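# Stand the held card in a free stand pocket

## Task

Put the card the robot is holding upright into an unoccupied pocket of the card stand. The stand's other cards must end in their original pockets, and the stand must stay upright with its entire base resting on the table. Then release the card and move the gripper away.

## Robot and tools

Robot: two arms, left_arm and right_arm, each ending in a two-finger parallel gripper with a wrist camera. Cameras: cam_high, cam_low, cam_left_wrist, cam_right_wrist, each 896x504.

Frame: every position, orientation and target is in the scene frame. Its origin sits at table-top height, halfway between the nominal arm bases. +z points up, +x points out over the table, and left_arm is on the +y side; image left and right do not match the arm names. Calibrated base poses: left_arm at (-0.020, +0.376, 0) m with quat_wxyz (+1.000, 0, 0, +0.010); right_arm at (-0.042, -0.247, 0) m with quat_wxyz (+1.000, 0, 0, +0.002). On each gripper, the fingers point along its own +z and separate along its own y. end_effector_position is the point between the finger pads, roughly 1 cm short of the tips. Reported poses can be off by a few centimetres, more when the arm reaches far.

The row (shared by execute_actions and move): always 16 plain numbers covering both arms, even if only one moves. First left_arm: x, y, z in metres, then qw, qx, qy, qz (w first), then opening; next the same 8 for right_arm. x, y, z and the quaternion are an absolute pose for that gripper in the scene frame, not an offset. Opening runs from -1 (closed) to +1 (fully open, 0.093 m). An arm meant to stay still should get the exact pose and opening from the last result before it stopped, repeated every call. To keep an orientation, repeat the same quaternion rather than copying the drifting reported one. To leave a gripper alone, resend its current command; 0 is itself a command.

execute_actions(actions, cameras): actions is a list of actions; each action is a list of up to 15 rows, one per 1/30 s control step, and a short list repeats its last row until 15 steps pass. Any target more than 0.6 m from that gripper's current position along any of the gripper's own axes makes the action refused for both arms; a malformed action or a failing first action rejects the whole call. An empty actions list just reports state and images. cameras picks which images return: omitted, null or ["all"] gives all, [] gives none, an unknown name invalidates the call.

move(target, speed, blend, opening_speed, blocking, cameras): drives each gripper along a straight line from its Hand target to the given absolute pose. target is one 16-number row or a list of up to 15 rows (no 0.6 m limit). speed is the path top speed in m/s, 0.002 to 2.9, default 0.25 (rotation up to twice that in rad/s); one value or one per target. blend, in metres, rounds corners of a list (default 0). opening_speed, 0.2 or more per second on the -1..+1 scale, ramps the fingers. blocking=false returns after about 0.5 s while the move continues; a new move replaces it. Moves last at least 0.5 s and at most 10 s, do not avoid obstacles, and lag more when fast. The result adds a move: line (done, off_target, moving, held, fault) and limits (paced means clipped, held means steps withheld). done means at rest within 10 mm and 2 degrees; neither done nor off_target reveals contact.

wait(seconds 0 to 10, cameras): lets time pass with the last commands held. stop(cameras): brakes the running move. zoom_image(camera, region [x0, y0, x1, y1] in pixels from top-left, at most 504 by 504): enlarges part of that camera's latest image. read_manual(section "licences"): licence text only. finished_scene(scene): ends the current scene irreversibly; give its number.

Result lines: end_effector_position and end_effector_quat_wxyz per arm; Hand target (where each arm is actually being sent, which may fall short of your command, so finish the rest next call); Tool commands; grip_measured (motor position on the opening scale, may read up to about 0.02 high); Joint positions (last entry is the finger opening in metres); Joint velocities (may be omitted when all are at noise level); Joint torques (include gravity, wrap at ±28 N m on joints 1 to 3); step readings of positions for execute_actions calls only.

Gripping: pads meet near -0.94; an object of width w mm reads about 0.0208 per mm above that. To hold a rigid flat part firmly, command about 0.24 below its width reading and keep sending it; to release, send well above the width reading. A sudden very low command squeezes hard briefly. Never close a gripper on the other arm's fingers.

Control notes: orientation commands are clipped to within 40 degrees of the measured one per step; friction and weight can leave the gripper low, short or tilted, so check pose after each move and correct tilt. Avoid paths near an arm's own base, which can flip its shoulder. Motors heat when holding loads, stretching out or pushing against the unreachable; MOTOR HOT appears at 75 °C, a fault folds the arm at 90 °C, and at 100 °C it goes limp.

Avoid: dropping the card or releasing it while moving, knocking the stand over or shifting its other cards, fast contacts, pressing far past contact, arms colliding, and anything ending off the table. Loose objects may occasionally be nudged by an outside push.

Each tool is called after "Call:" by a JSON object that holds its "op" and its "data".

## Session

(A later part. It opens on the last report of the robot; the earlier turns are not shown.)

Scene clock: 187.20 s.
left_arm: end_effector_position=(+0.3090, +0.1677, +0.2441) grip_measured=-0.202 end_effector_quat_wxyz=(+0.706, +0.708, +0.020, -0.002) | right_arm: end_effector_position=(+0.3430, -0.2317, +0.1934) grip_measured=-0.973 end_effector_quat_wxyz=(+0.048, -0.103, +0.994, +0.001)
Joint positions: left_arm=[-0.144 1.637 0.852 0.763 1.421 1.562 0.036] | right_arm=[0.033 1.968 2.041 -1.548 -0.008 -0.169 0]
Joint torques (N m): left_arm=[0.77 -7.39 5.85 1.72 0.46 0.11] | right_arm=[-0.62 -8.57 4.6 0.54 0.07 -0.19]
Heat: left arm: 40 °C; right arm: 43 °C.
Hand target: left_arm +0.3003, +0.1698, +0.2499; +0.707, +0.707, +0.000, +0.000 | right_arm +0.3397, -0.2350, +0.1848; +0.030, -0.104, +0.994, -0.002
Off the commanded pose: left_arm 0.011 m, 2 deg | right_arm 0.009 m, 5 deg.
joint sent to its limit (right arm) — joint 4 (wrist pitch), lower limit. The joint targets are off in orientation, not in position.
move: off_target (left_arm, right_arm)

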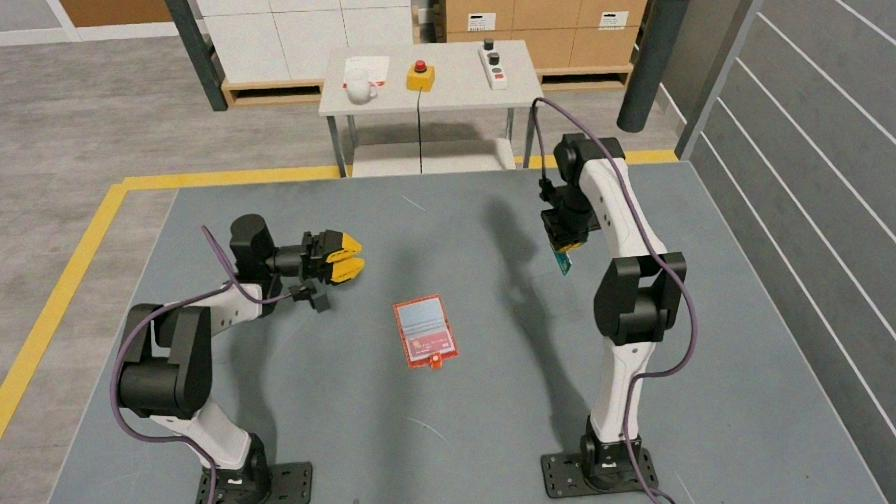

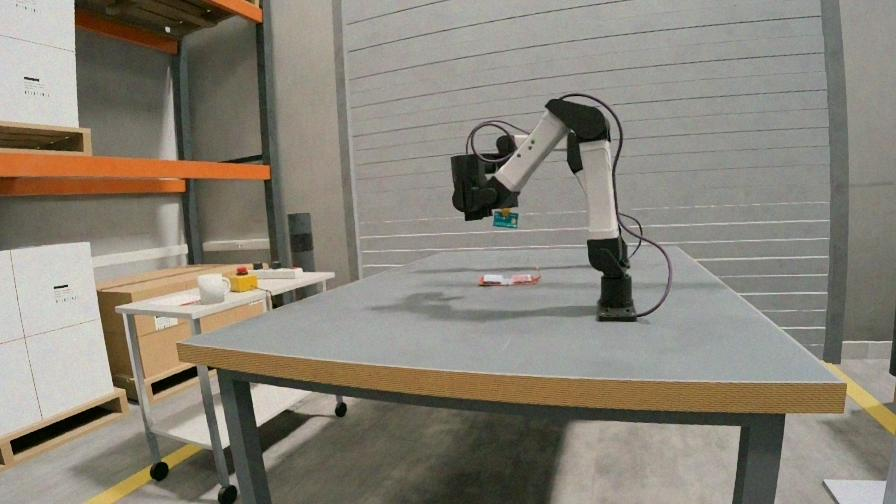

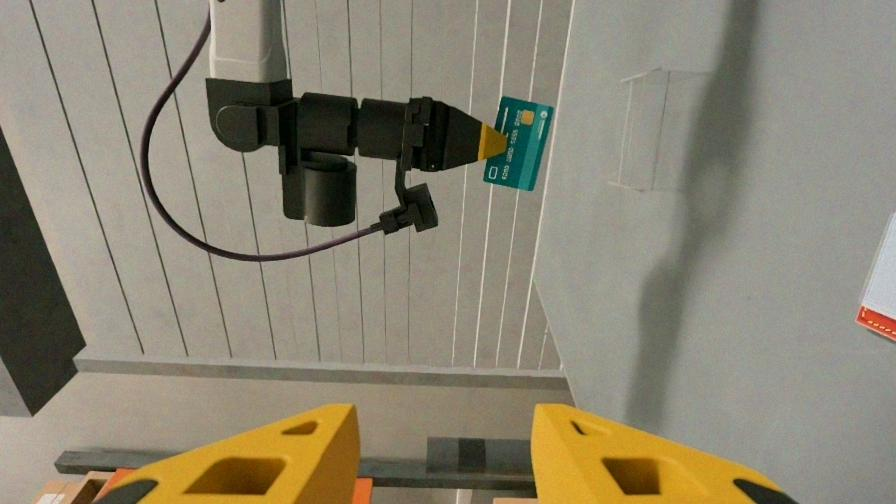

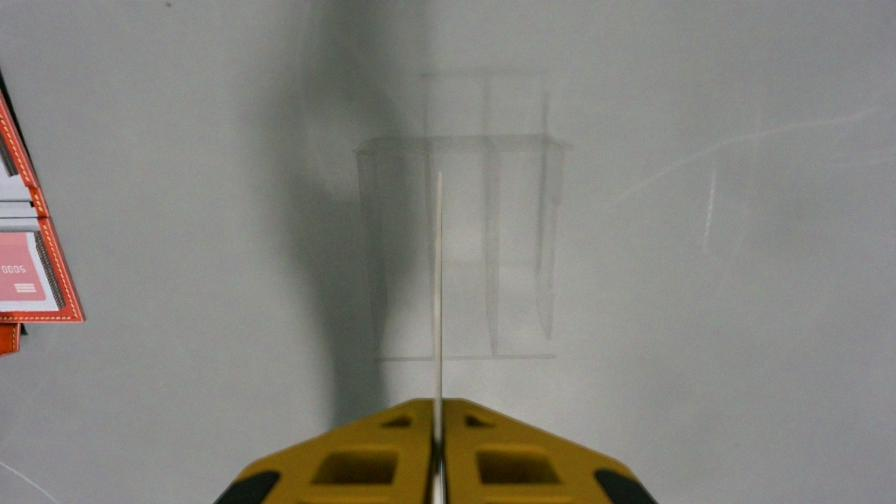

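Call:
{"op": "move", "data": {"target": [0.30,0.17,0.25,0.7071,0.7071,0,0,-0.2,0.333,-0.249,0.11,0,-0.1132,0.9936,0,-1], "speed": 0.12}}

Call:
{"op": "zoom_image", "data": {"camera": "cam_right_wrist", "region": [320, 100, 620, 440]}}

Call:
{"op": "zoom_image", "data": {"camera": "cam_left_wrist", "region": [480, 30, 730, 230]}}

Scene clock: 226.17 s.
left_arm: end_effector_position=(+0.3090, +0.1677, +0.2441) grip_measured=-0.202 end_effector_quat_wxyz=(+0.706, +0.708, +0.020, -0.002) | right_arm: end_effector_position=(+0.3321, -0.2463, +0.1142) grip_measured=-0.973 end_effector_quat_wxyz=(+0.000, -0.112, +0.994, +0.003)
Joint positions: left_arm=[-0.144 1.637 0.852 0.763 1.421 1.562 0.036] | right_arm=[-0.004 1.968 1.727 -1.331 -0.006 -0.223 0]
Joint torques (N m): left_arm=[0.77 -7.38 5.83 1.72 0.46 0.11] | right_arm=[-0.61 -9.77 4.68 0.58 0.07 -0.19]
Heat: left arm: 38 °C; right arm: 45 °C.
Hand target: left_arm +0.3003, +0.1698, +0.2499; +0.707, +0.707, +0.000, +0.000 | right_arm +0.3330, -0.2490, +0.1101; +0.000, -0.113, +0.994, +0.000
Off the commanded pose: left_arm 0.011 m, 2 deg | right_arm 0.005 m, 0 deg.
move: off_target (left_arm)

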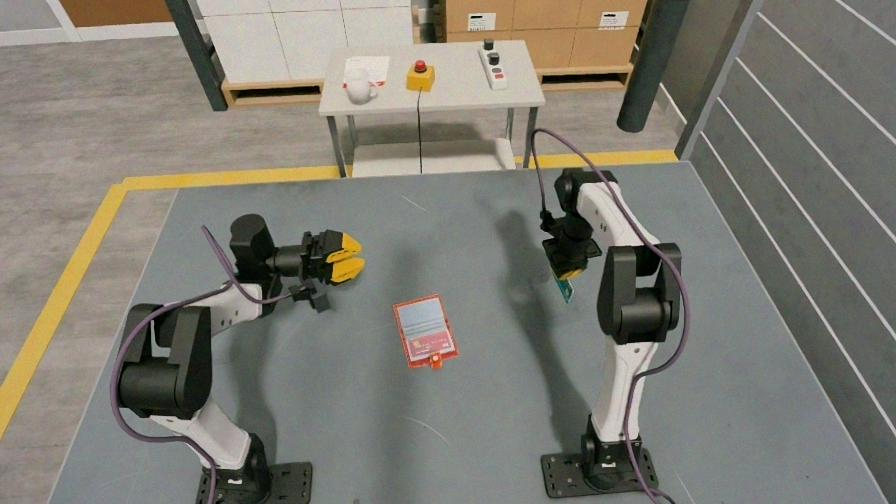

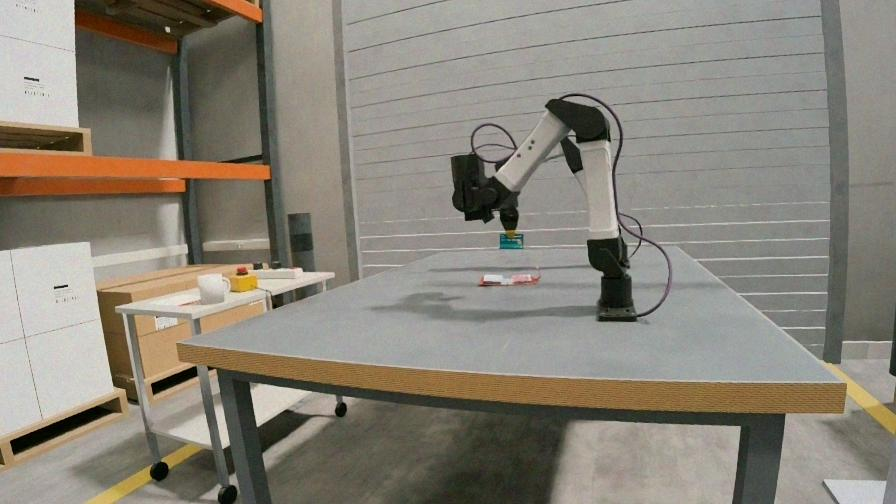

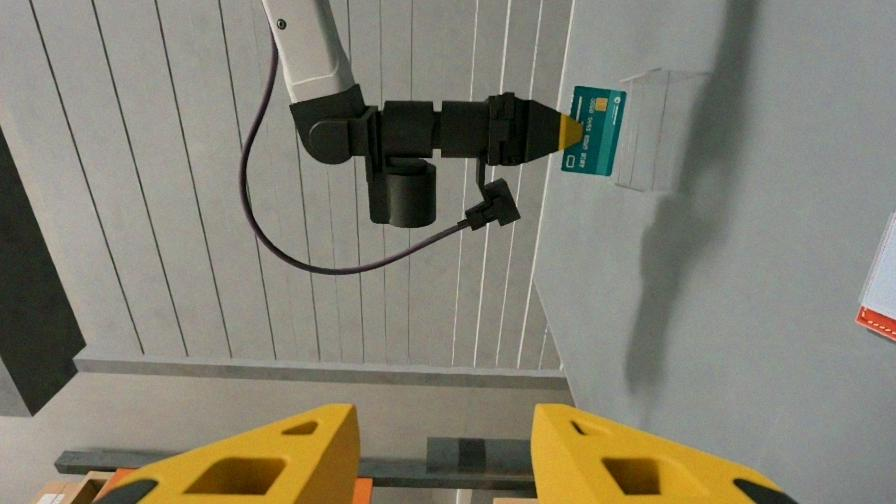

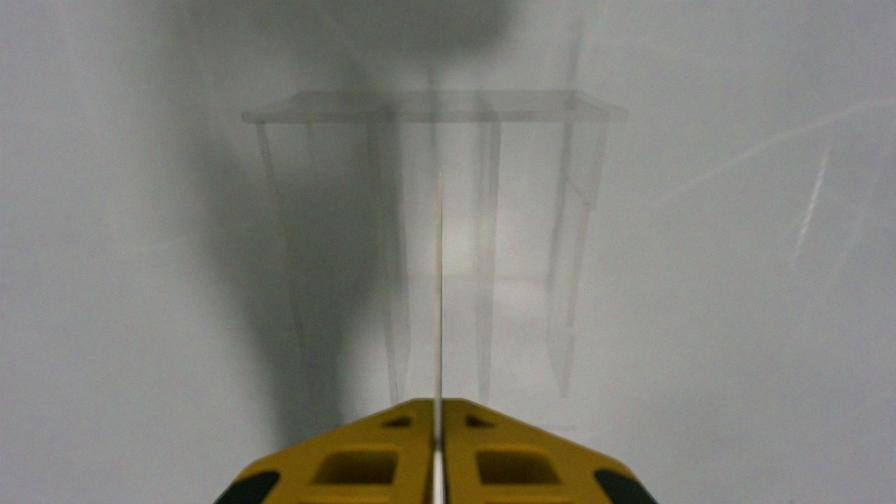

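Scaled by 1.482 from the camera's 896x504 image, which has a finer 1280x720 frame.

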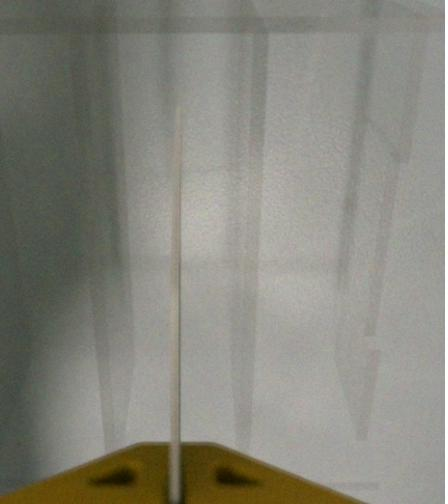

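Scaled by 2.016 from the camera's 896x504 image, which has a finer 1280x720 frame.

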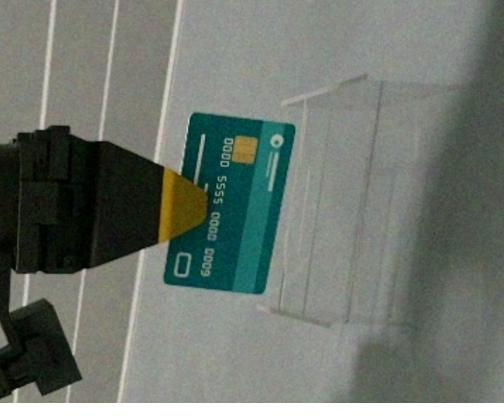

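Call:
{"op": "move", "data": {"target": [0.30,0.17,0.25,0.7071,0.7071,0,0,-0.2,0.333,-0.249,0.078,0,-0.1132,0.9936,0,-1], "speed": 0.08, "cameras": ["cam_left_wrist","cam_right_wrist"]}}

Call:
{"op": "zoom_image", "data": {"camera": "cam_right_wrist", "region": [320, 100, 620, 440]}}

Call:
{"op": "zoom_image", "data": {"camera": "cam_left_wrist", "region": [480, 30, 730, 230]}}

Scene clock: 235.67 s.
left_arm: end_effector_position=(+0.3090, +0.1677, +0.2441) grip_measured=-0.202 end_effector_quat_wxyz=(+0.706, +0.708, +0.020, -0.002) | right_arm: end_effector_position=(+0.3326, -0.2463, +0.0855) grip_measured=-0.973 end_effector_quat_wxyz=(+0.004, -0.112, +0.994, +0.002)
Joint positions: left_arm=[-0.144 1.637 0.852 0.763 1.421 1.562 0.036] | right_arm=[-0.004 1.968 1.613 -1.208 -0.006 -0.223 0]
Joint torques (N m): left_arm=[0.77 -7.39 5.85 1.72 0.46 0.11] | right_arm=[-0.62 -8.9 4.72 0.63 0.06 -0.19]
Heat: left arm: 38 °C; right arm: 47 °C.
Hand target: left_arm +0.3003, +0.1698, +0.2499; +0.707, +0.707, +0.000, +0.000 | right_arm +0.3328, -0.2490, +0.0781; +0.000, -0.113, +0.994, +0.000
Off the commanded pose: left_arm 0.011 m, 2 deg | right_arm 0.008 m, 1 deg.
move: off_target (left_arm)
Images, in order (width x height): cam_left_wrist 896x504, cam_right_wrist 896x504.

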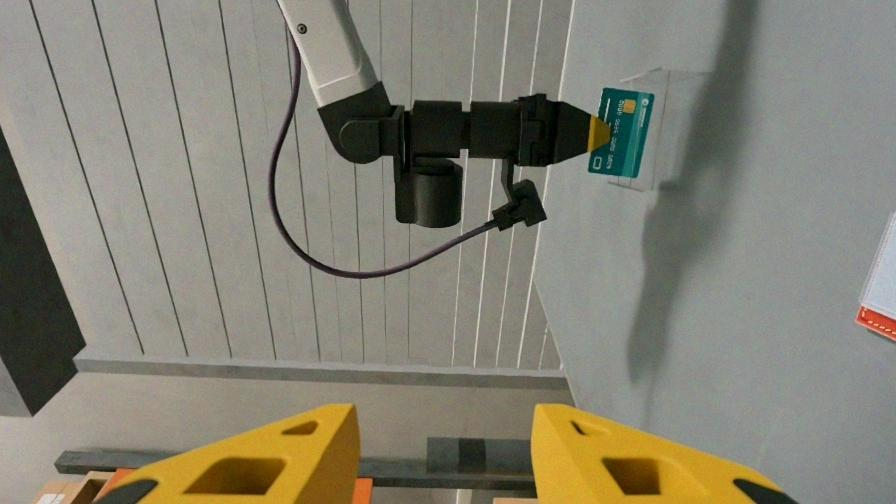

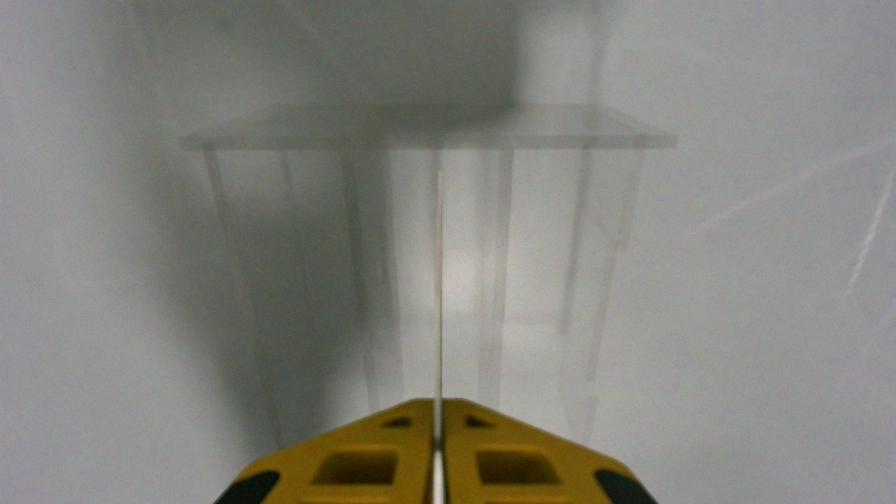

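Scaled by 1.482 from the camera's 896x504 image, which has a finer 1280x720 frame.

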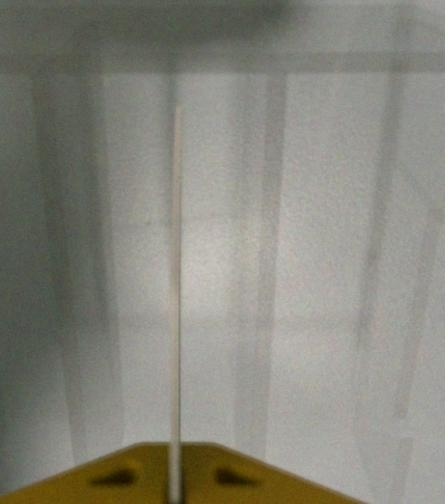

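Scaled by 2.016 from the camera's 896x504 image, which has a finer 1280x720 frame.

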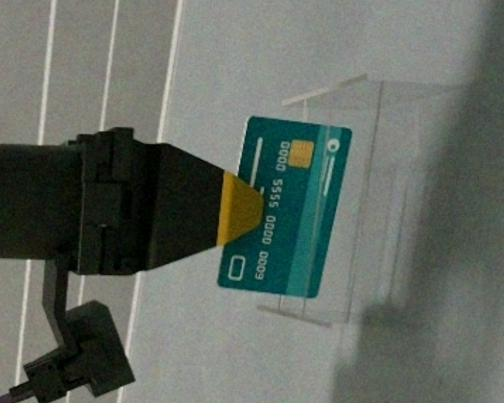

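Call:
{"op": "move", "data": {"target": [0.30,0.17,0.25,0.7071,0.7071,0,0,-0.2,0.3325,-0.249,0.053,0,-0.1132,0.9936,0,-1], "speed": 0.06, "cameras": ["cam_left_wrist","cam_right_wrist"]}}

Call:
{"op": "zoom_image", "data": {"camera": "cam_left_wrist", "region": [530, 30, 780, 230]}}

Scene clock: 242.20 s.
left_arm: end_effector_position=(+0.3090, +0.1677, +0.2441) grip_measured=-0.202 end_effector_quat_wxyz=(+0.706, +0.708, +0.020, -0.002) | right_arm: end_effector_position=(+0.3324, -0.2463, +0.0606) grip_measured=-0.973 end_effector_quat_wxyz=(+0.004, -0.112, +0.994, +0.002)
Joint positions: left_arm=[-0.144 1.637 0.852 0.763 1.421 1.562 0.036] | right_arm=[-0.004 1.984 1.534 -1.115 -0.006 -0.224 0]
Joint torques (N m): left_arm=[0.76 -7.38 5.85 1.72 0.46 0.11] | right_arm=[-0.61 -8.88 4.7 0.62 0.07 -0.19]
Heat: left arm: 38 °C; right arm: 47 °C.
Hand target: left_arm +0.3003, +0.1698, +0.2499; +0.707, +0.707, +0.000, +0.000 | right_arm +0.3322, -0.2490, +0.0530; +0.000, -0.113, +0.994, +0.000
Off the commanded pose: left_arm 0.011 m, 2 deg | right_arm 0.008 m, 1 deg.
move: off_target (left_arm)
Images, in order (width x height): cam_left_wrist 896x504, cam_right_wrist 896x504.

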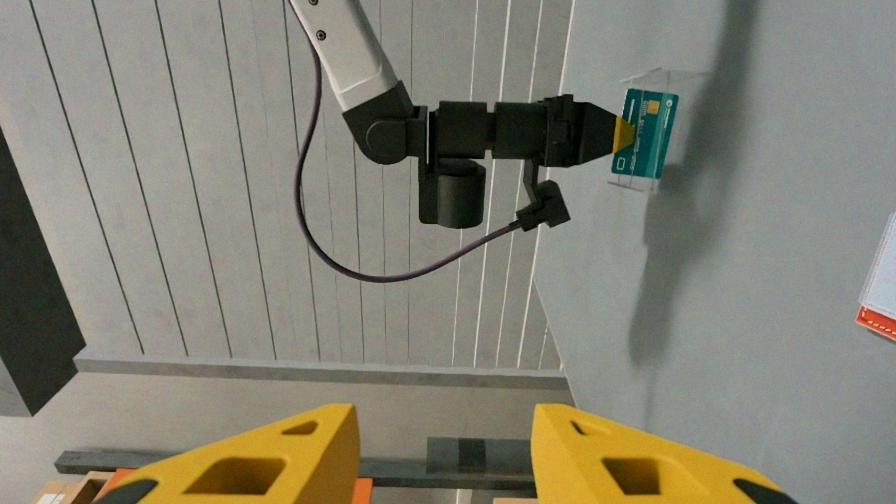

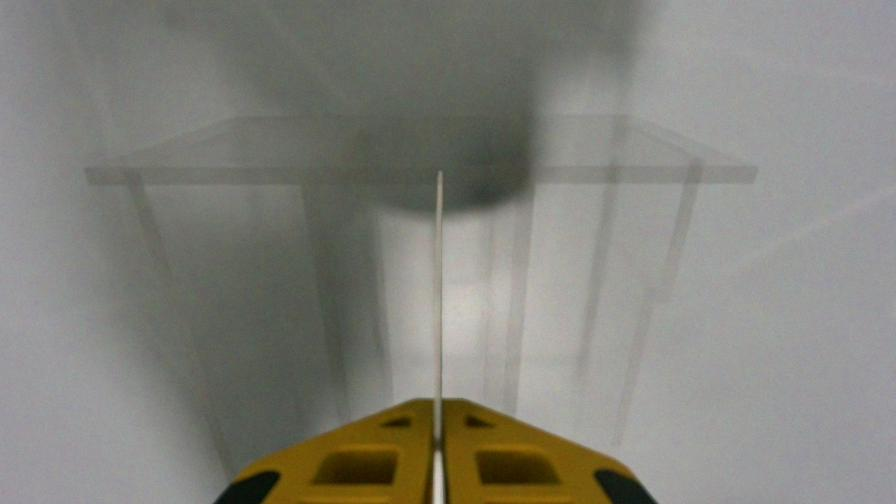

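Scaled by 2.016 from the camera's 896x504 image, which has a finer 1280x720 frame.

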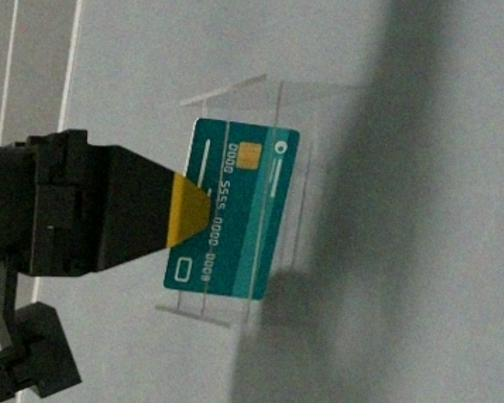

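Call:
{"op": "move", "data": {"target": [0.30,0.17,0.25,0.7071,0.7071,0,0,-0.2,0.3325,-0.249,0.0475,0,-0.1132,0.9936,0,-1], "speed": 0.04, "cameras": ["cam_left_wrist"]}}

Call:
{"op": "zoom_image", "data": {"camera": "cam_left_wrist", "region": [530, 30, 780, 230]}}

Call:
{"op": "move", "data": {"target": [0.30,0.17,0.25,0.7071,0.7071,0,0,-0.2,0.3325,-0.249,0.0440,0,-0.1132,0.9936,0,-1], "speed": 0.03, "cameras": ["cam_left_wrist"]}}

Call:
{"op": "zoom_image", "data": {"camera": "cam_left_wrist", "region": [530, 30, 780, 230]}}

Scene clock: 249.33 s.
left_arm: end_effector_position=(+0.3090, +0.1677, +0.2441) grip_measured=-0.202 end_effector_quat_wxyz=(+0.706, +0.708, +0.020, -0.002) | right_arm: end_effector_position=(+0.3332, -0.2463, +0.0572) grip_measured=-0.973 end_effector_quat_wxyz=(+0.007, -0.112, +0.994, +0.002)
Joint positions: left_arm=[-0.144 1.637 0.852 0.763 1.421 1.562 0.036] | right_arm=[-0.004 1.984 1.521 -1.094 -0.006 -0.224 0]
Joint torques (N m): left_arm=[0.76 -7.39 5.85 1.72 0.46 0.11] | right_arm=[-0.59 -8.42 4.6 0.6 0.07 -0.19]
Heat: left arm: 38 °C; right arm: 48 °C.
Hand target: left_arm +0.3003, +0.1698, +0.2499; +0.707, +0.707, +0.000, +0.000 | right_arm +0.3322, -0.2490, +0.0476; +0.000, -0.113, +0.994, +0.000
Off the commanded pose: left_arm 0.011 m, 2 deg | right_arm 0.010 m, 1 deg.
move: off_target (left_arm)
Images, in order (width x height): cam_left_wrist 896x504.

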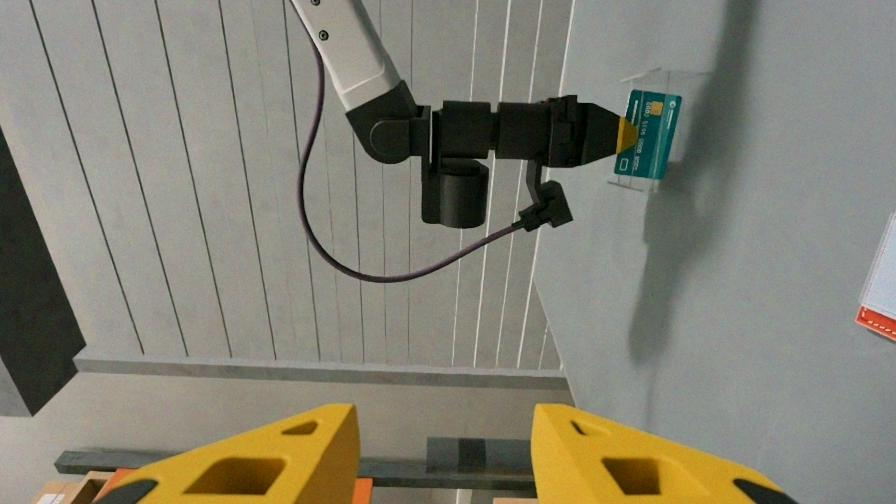

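Scaled by 2.016 from the camera's 896x504 image, which has a finer 1280x720 frame.

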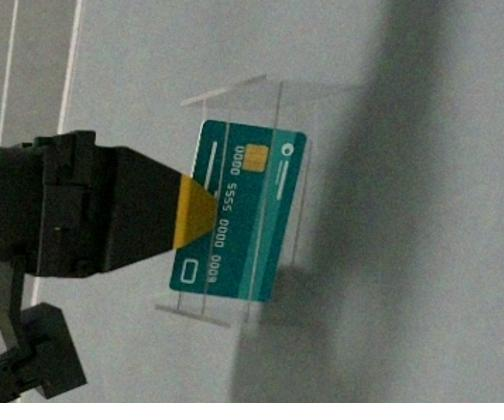

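Scene clock: 250.03 s.
left_arm: end_effector_position=(+0.3090, +0.1677, +0.2441) grip_measured=-0.202 end_effector_quat_wxyz=(+0.706, +0.708, +0.020, -0.002) | right_arm: end_effector_position=(+0.3337, -0.2463, +0.0567) grip_measured=-0.973 end_effector_quat_wxyz=(+0.008, -0.112, +0.994, +0.002)
Joint positions: left_arm=[-0.144 1.637 0.852 0.763 1.421 1.562 0.036] | right_arm=[-0.004 1.984 1.518 -1.089 -0.006 -0.224 0]
Joint torques (N m): left_arm=[0.76 -7.38 5.85 1.72 0.46 0.11] | right_arm=[-0.59 -8.16 4.04 0.74 0.07 -0.19]
Heat: left arm: 38 °C; right arm: 48 °C.
Hand target: left_arm +0.3003, +0.1698, +0.2499; +0.707, +0.707, +0.000, +0.000 | right_arm +0.3322, -0.2490, +0.0443; +0.000, -0.113, +0.994, +0.000
Off the commanded pose: left_arm 0.011 m, 2 deg | right_arm 0.013 m, 1 deg.
move: off_target (left_arm, right_arm)
Images, in order (width x height): cam_left_wrist 896x504.

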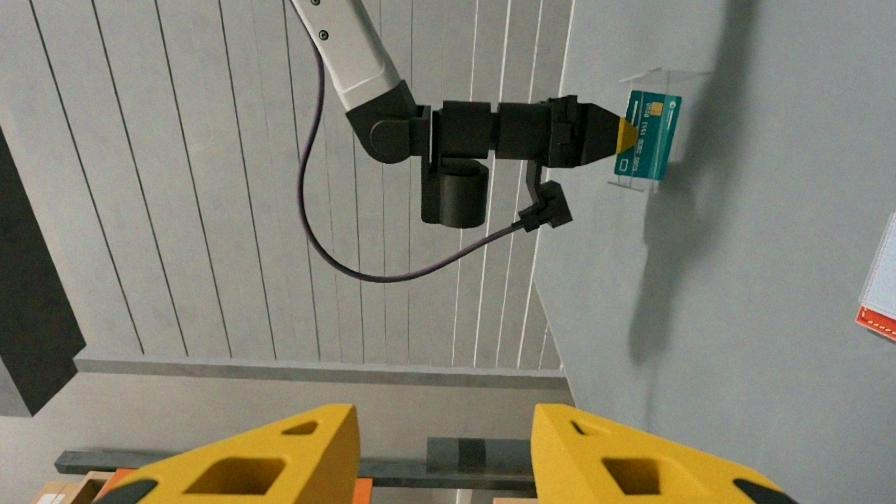

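Scaled by 2.016 from the camera's 896x504 image, which has a finer 1280x720 frame.

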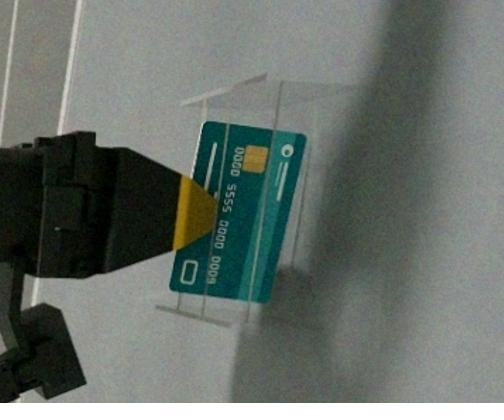

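Call:
{"op": "move", "data": {"target": [0.30,0.17,0.25,0.7071,0.7071,0,0,-0.2,0.3325,-0.249,0.0478,0,-0.1132,0.9936,0,-1], "speed": 0.03, "cameras": []}}

Call:
{"op": "move", "data": {"target": [0.30,0.17,0.25,0.7071,0.7071,0,0,-0.2,0.3325,-0.249,0.0478,0,-0.1132,0.9936,0,-0.7], "opening_speed": 0.2, "cameras": ["cam_left_wrist","cam_right_wrist"]}}

Call:
{"op": "zoom_image", "data": {"camera": "cam_left_wrist", "region": [530, 30, 780, 230]}}

Scene clock: 256.07 s.
left_arm: end_effector_position=(+0.3090, +0.1677, +0.2441) grip_measured=-0.202 end_effector_quat_wxyz=(+0.706, +0.708, +0.020, -0.002) | right_arm: end_effector_position=(+0.3337, -0.2463, +0.0567) grip_measured=-0.973 end_effector_quat_wxyz=(+0.008, -0.112, +0.994, +0.002)
Joint positions: left_arm=[-0.144 1.637 0.852 0.763 1.421 1.562 0.036] | right_arm=[-0.004 1.984 1.518 -1.089 -0.006 -0.224 0]
Joint velocities: left_arm=[-0.012 -0.022 0.007 -0.051 -0.154 -0.007 0] | right_arm=[within noise]
Joint torques (N m): left_arm=[0.76 -7.39 5.85 1.72 0.46 0.11] | right_arm=[-0.58 -8.43 4.85 0.58 0.06 -0.19]
Heat: left arm: 37 °C; right arm: 48 °C.
Hand target: left_arm +0.3003, +0.1698, +0.2499; +0.707, +0.707, +0.000, +0.000 | right_arm +0.3324, -0.2490, +0.0479; +0.000, -0.113, +0.994, +0.000
Off the commanded pose: left_arm 0.011 m, 2 deg | right_arm 0.009 m, 1 deg.
move: off_target (left_arm)
No camera images: "cameras" was empty.

Scene clock: 257.77 s.
left_arm: end_effector_position=(+0.3090, +0.1677, +0.2441) grip_measured=-0.202 end_effector_quat_wxyz=(+0.706, +0.708, +0.020, -0.002) | right_arm: end_effector_position=(+0.3340, -0.2463, +0.0567) grip_measured=-0.703 end_effector_quat_wxyz=(+0.009, -0.112, +0.994, +0.002)
Joint positions: left_arm=[-0.144 1.637 0.852 0.763 1.421 1.562 0.036] | right_arm=[-0.004 1.984 1.518 -1.088 -0.006 -0.224 0.011]
Joint torques (N m): left_arm=[0.77 -7.38 5.85 1.72 0.46 0.11] | right_arm=[-0.61 -8.44 4.85 0.57 0.06 -0.19]
Heat: left arm: 37 °C; right arm: 48 °C.
Hand target: left_arm +0.3003, +0.1698, +0.2499; +0.707, +0.707, +0.000, +0.000 | right_arm +0.3323, -0.2490, +0.0479; +0.000, -0.113, +0.994, +0.000
Off the commanded pose: left_arm 0.011 m, 2 deg | right_arm 0.009 m, 1 deg.
move: off_target (left_arm)
Images, in order (width x height): cam_left_wrist 896x504, cam_right_wrist 896x504.

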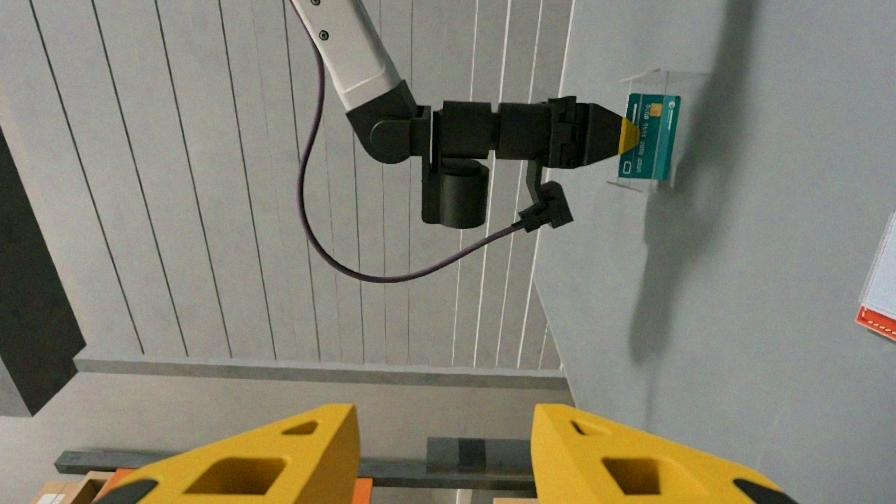

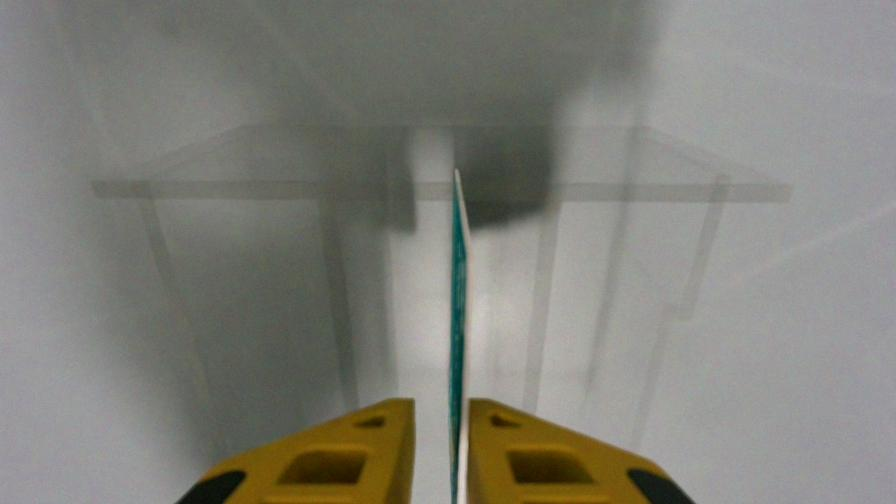

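Scaled by 2.016 from the camera's 896x504 image, which has a finer 1280x720 frame.

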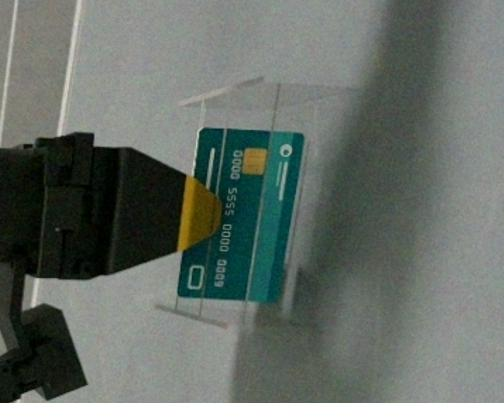

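Call:
{"op": "move", "data": {"target": [[0.30,0.17,0.25,0.7071,0.7071,0,0,-0.2,0.3332,-0.2525,0.062,0,-0.1132,0.9936,0,-0.7],[0.30,0.17,0.25,0.7071,0.7071,0,0,-0.2,0.333,-0.252,0.15,0,-0.1132,0.9936,0,-0.7]], "speed": [0.03,0.08]}}

Call:
{"op": "zoom_image", "data": {"camera": "cam_left_wrist", "region": [530, 30, 780, 230]}}

Call:
{"op": "zoom_image", "data": {"camera": "cam_low", "region": [470, 220, 580, 300]}}

Scene clock: 265.40 s.
left_arm: end_effector_position=(+0.3090, +0.1677, +0.2441) grip_measured=-0.202 end_effector_quat_wxyz=(+0.706, +0.708, +0.020, -0.002) | right_arm: end_effector_position=(+0.3305, -0.2496, +0.1425) grip_measured=-0.702 end_effector_quat_wxyz=(-0.008, -0.112, +0.994, +0.004)
Joint positions: left_arm=[-0.144 1.637 0.852 0.763 1.421 1.562 0.036] | right_arm=[-0.012 1.984 1.861 -1.464 -0.006 -0.232 0.012]
Joint torques (N m): left_arm=[0.77 -7.39 5.85 1.72 0.46 0.11] | right_arm=[-0.54 -10.28 7.62 0.23 0.06 -0.18]
Heat: left arm: 37 °C; right arm: 49 °C.
Hand target: left_arm +0.3003, +0.1698, +0.2499; +0.707, +0.707, +0.000, +0.000 | right_arm +0.3329, -0.2520, +0.1499; +0.000, -0.113, +0.994, +0.000
Off the commanded pose: left_arm 0.011 m, 2 deg | right_arm 0.008 m, 1 deg.
move: off_target (left_arm)

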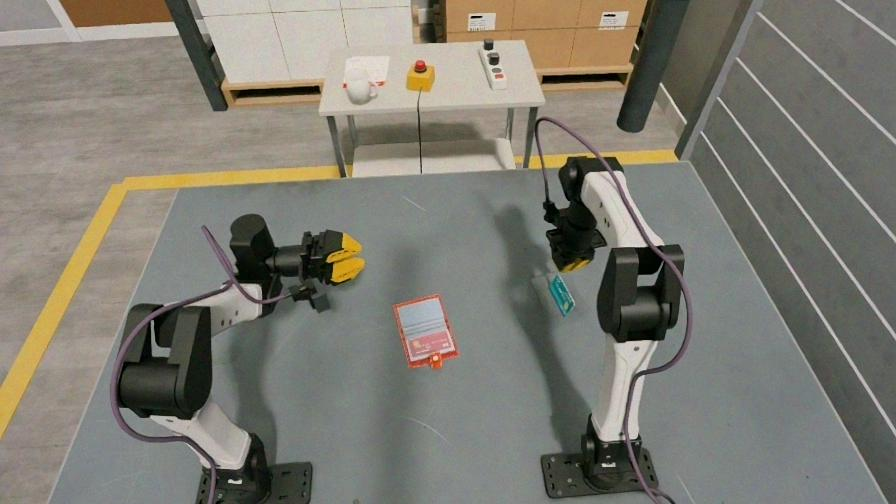

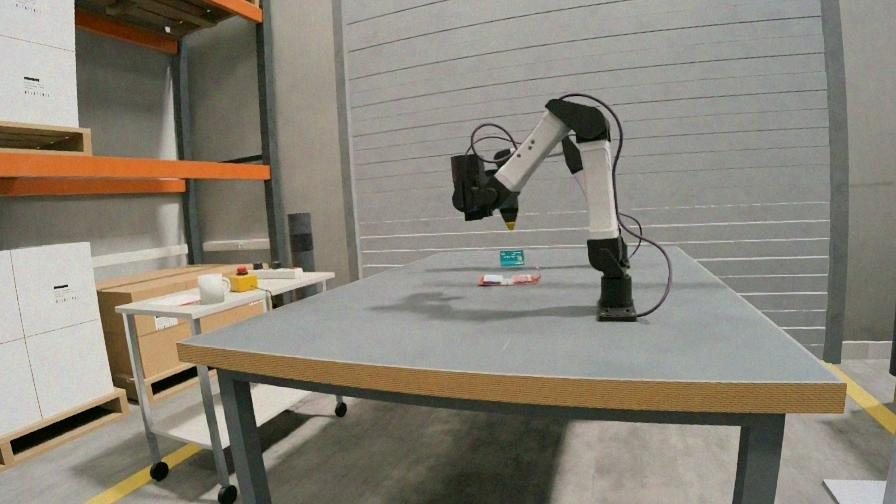

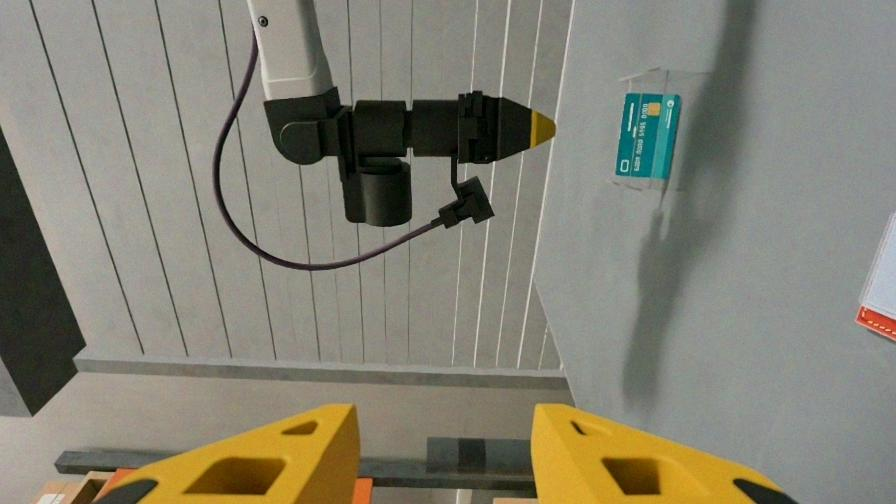

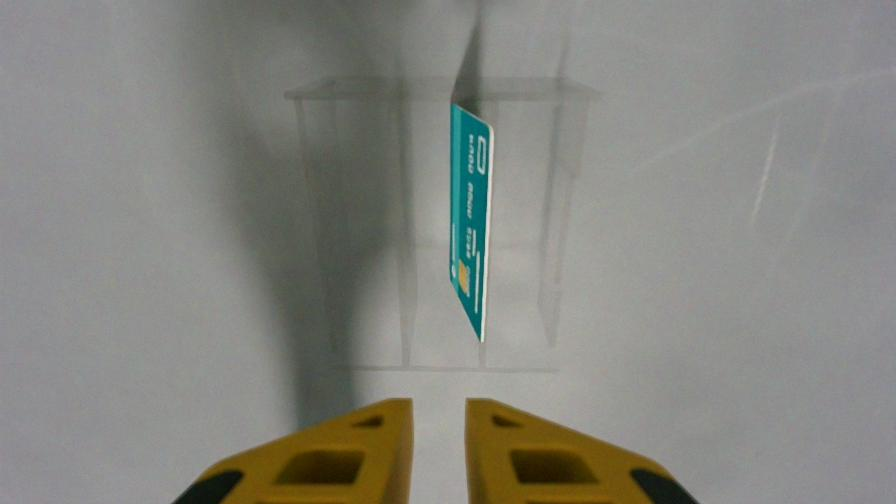

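Scaled by 2.016 from the camera's 896x504 image, which has a finer 1280x720 frame.

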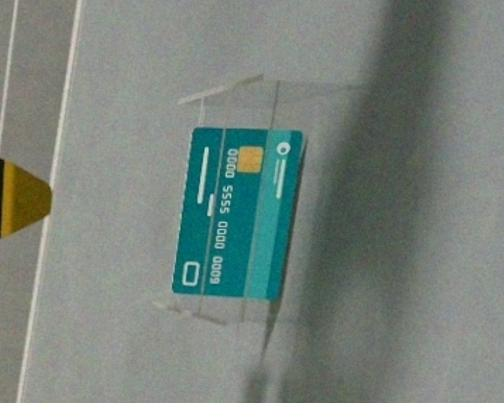

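Scaled by 4.582 from the camera's 896x504 image, which has a finer 1280x720 frame.

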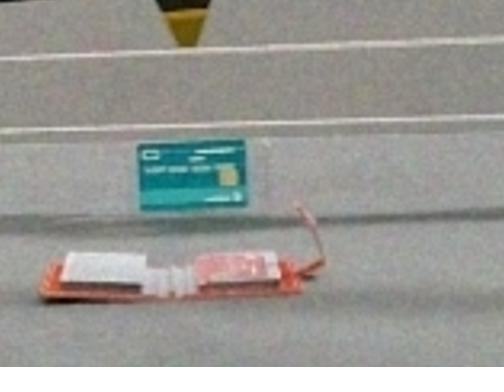

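Call:
{"op": "move", "data": {"target": [0.30,0.17,0.25,0.7071,0.7071,0,0,-0.2,0.29,-0.24,0.25,0.15,-0.1,0.98,0,-0.7], "speed": 0.2, "cameras": ["cam_high","cam_left_wrist"]}}

Scene clock: 269.27 s.
left_arm: end_effector_position=(+0.3090, +0.1677, +0.2441) grip_measured=-0.202 end_effector_quat_wxyz=(+0.706, +0.708, +0.020, -0.002) | right_arm: end_effector_position=(+0.2914, -0.2437, +0.2491) grip_measured=-0.702 end_effector_quat_wxyz=(+0.146, -0.101, +0.984, -0.006)
Joint positions: left_arm=[-0.144 1.637 0.852 0.763 1.421 1.562 0.036] | right_arm=[-0.002 1.622 1.807 -1.463 -0.017 -0.2 0.012]
Joint torques (N m): left_arm=[0.76 -7.38 5.85 1.72 0.46 0.11] | right_arm=[0.38 -7.61 4.83 1.21 -0.13 -0.03]
Heat: left arm: 37 °C; right arm: 50 °C.
Hand target: left_arm +0.3003, +0.1698, +0.2499; +0.707, +0.707, +0.000, +0.000 | right_arm +0.2900, -0.2400, +0.2500; +0.150, -0.100, +0.984, +0.000
Off the commanded pose: left_arm 0.011 m, 2 deg | right_arm 0.004 m, 1 deg.
move: off_target (left_arm)
Images, in order (width x height): cam_high 896x504, cam_left_wrist 896x504.

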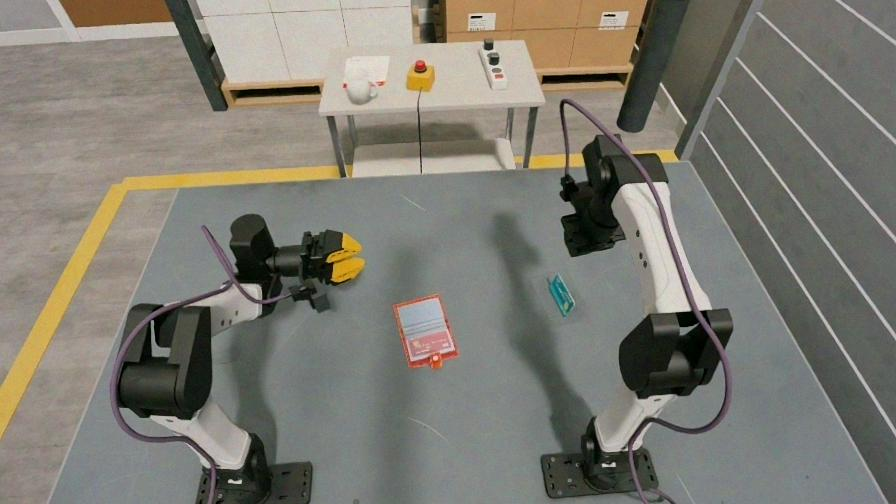

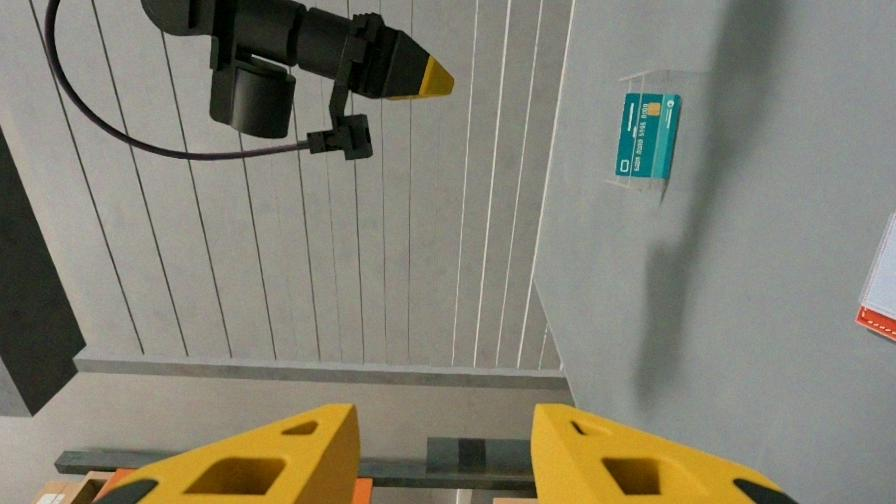

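Call:
{"op": "finished_scene", "data": {"scene": 2}}

The scene is finished: the task was done.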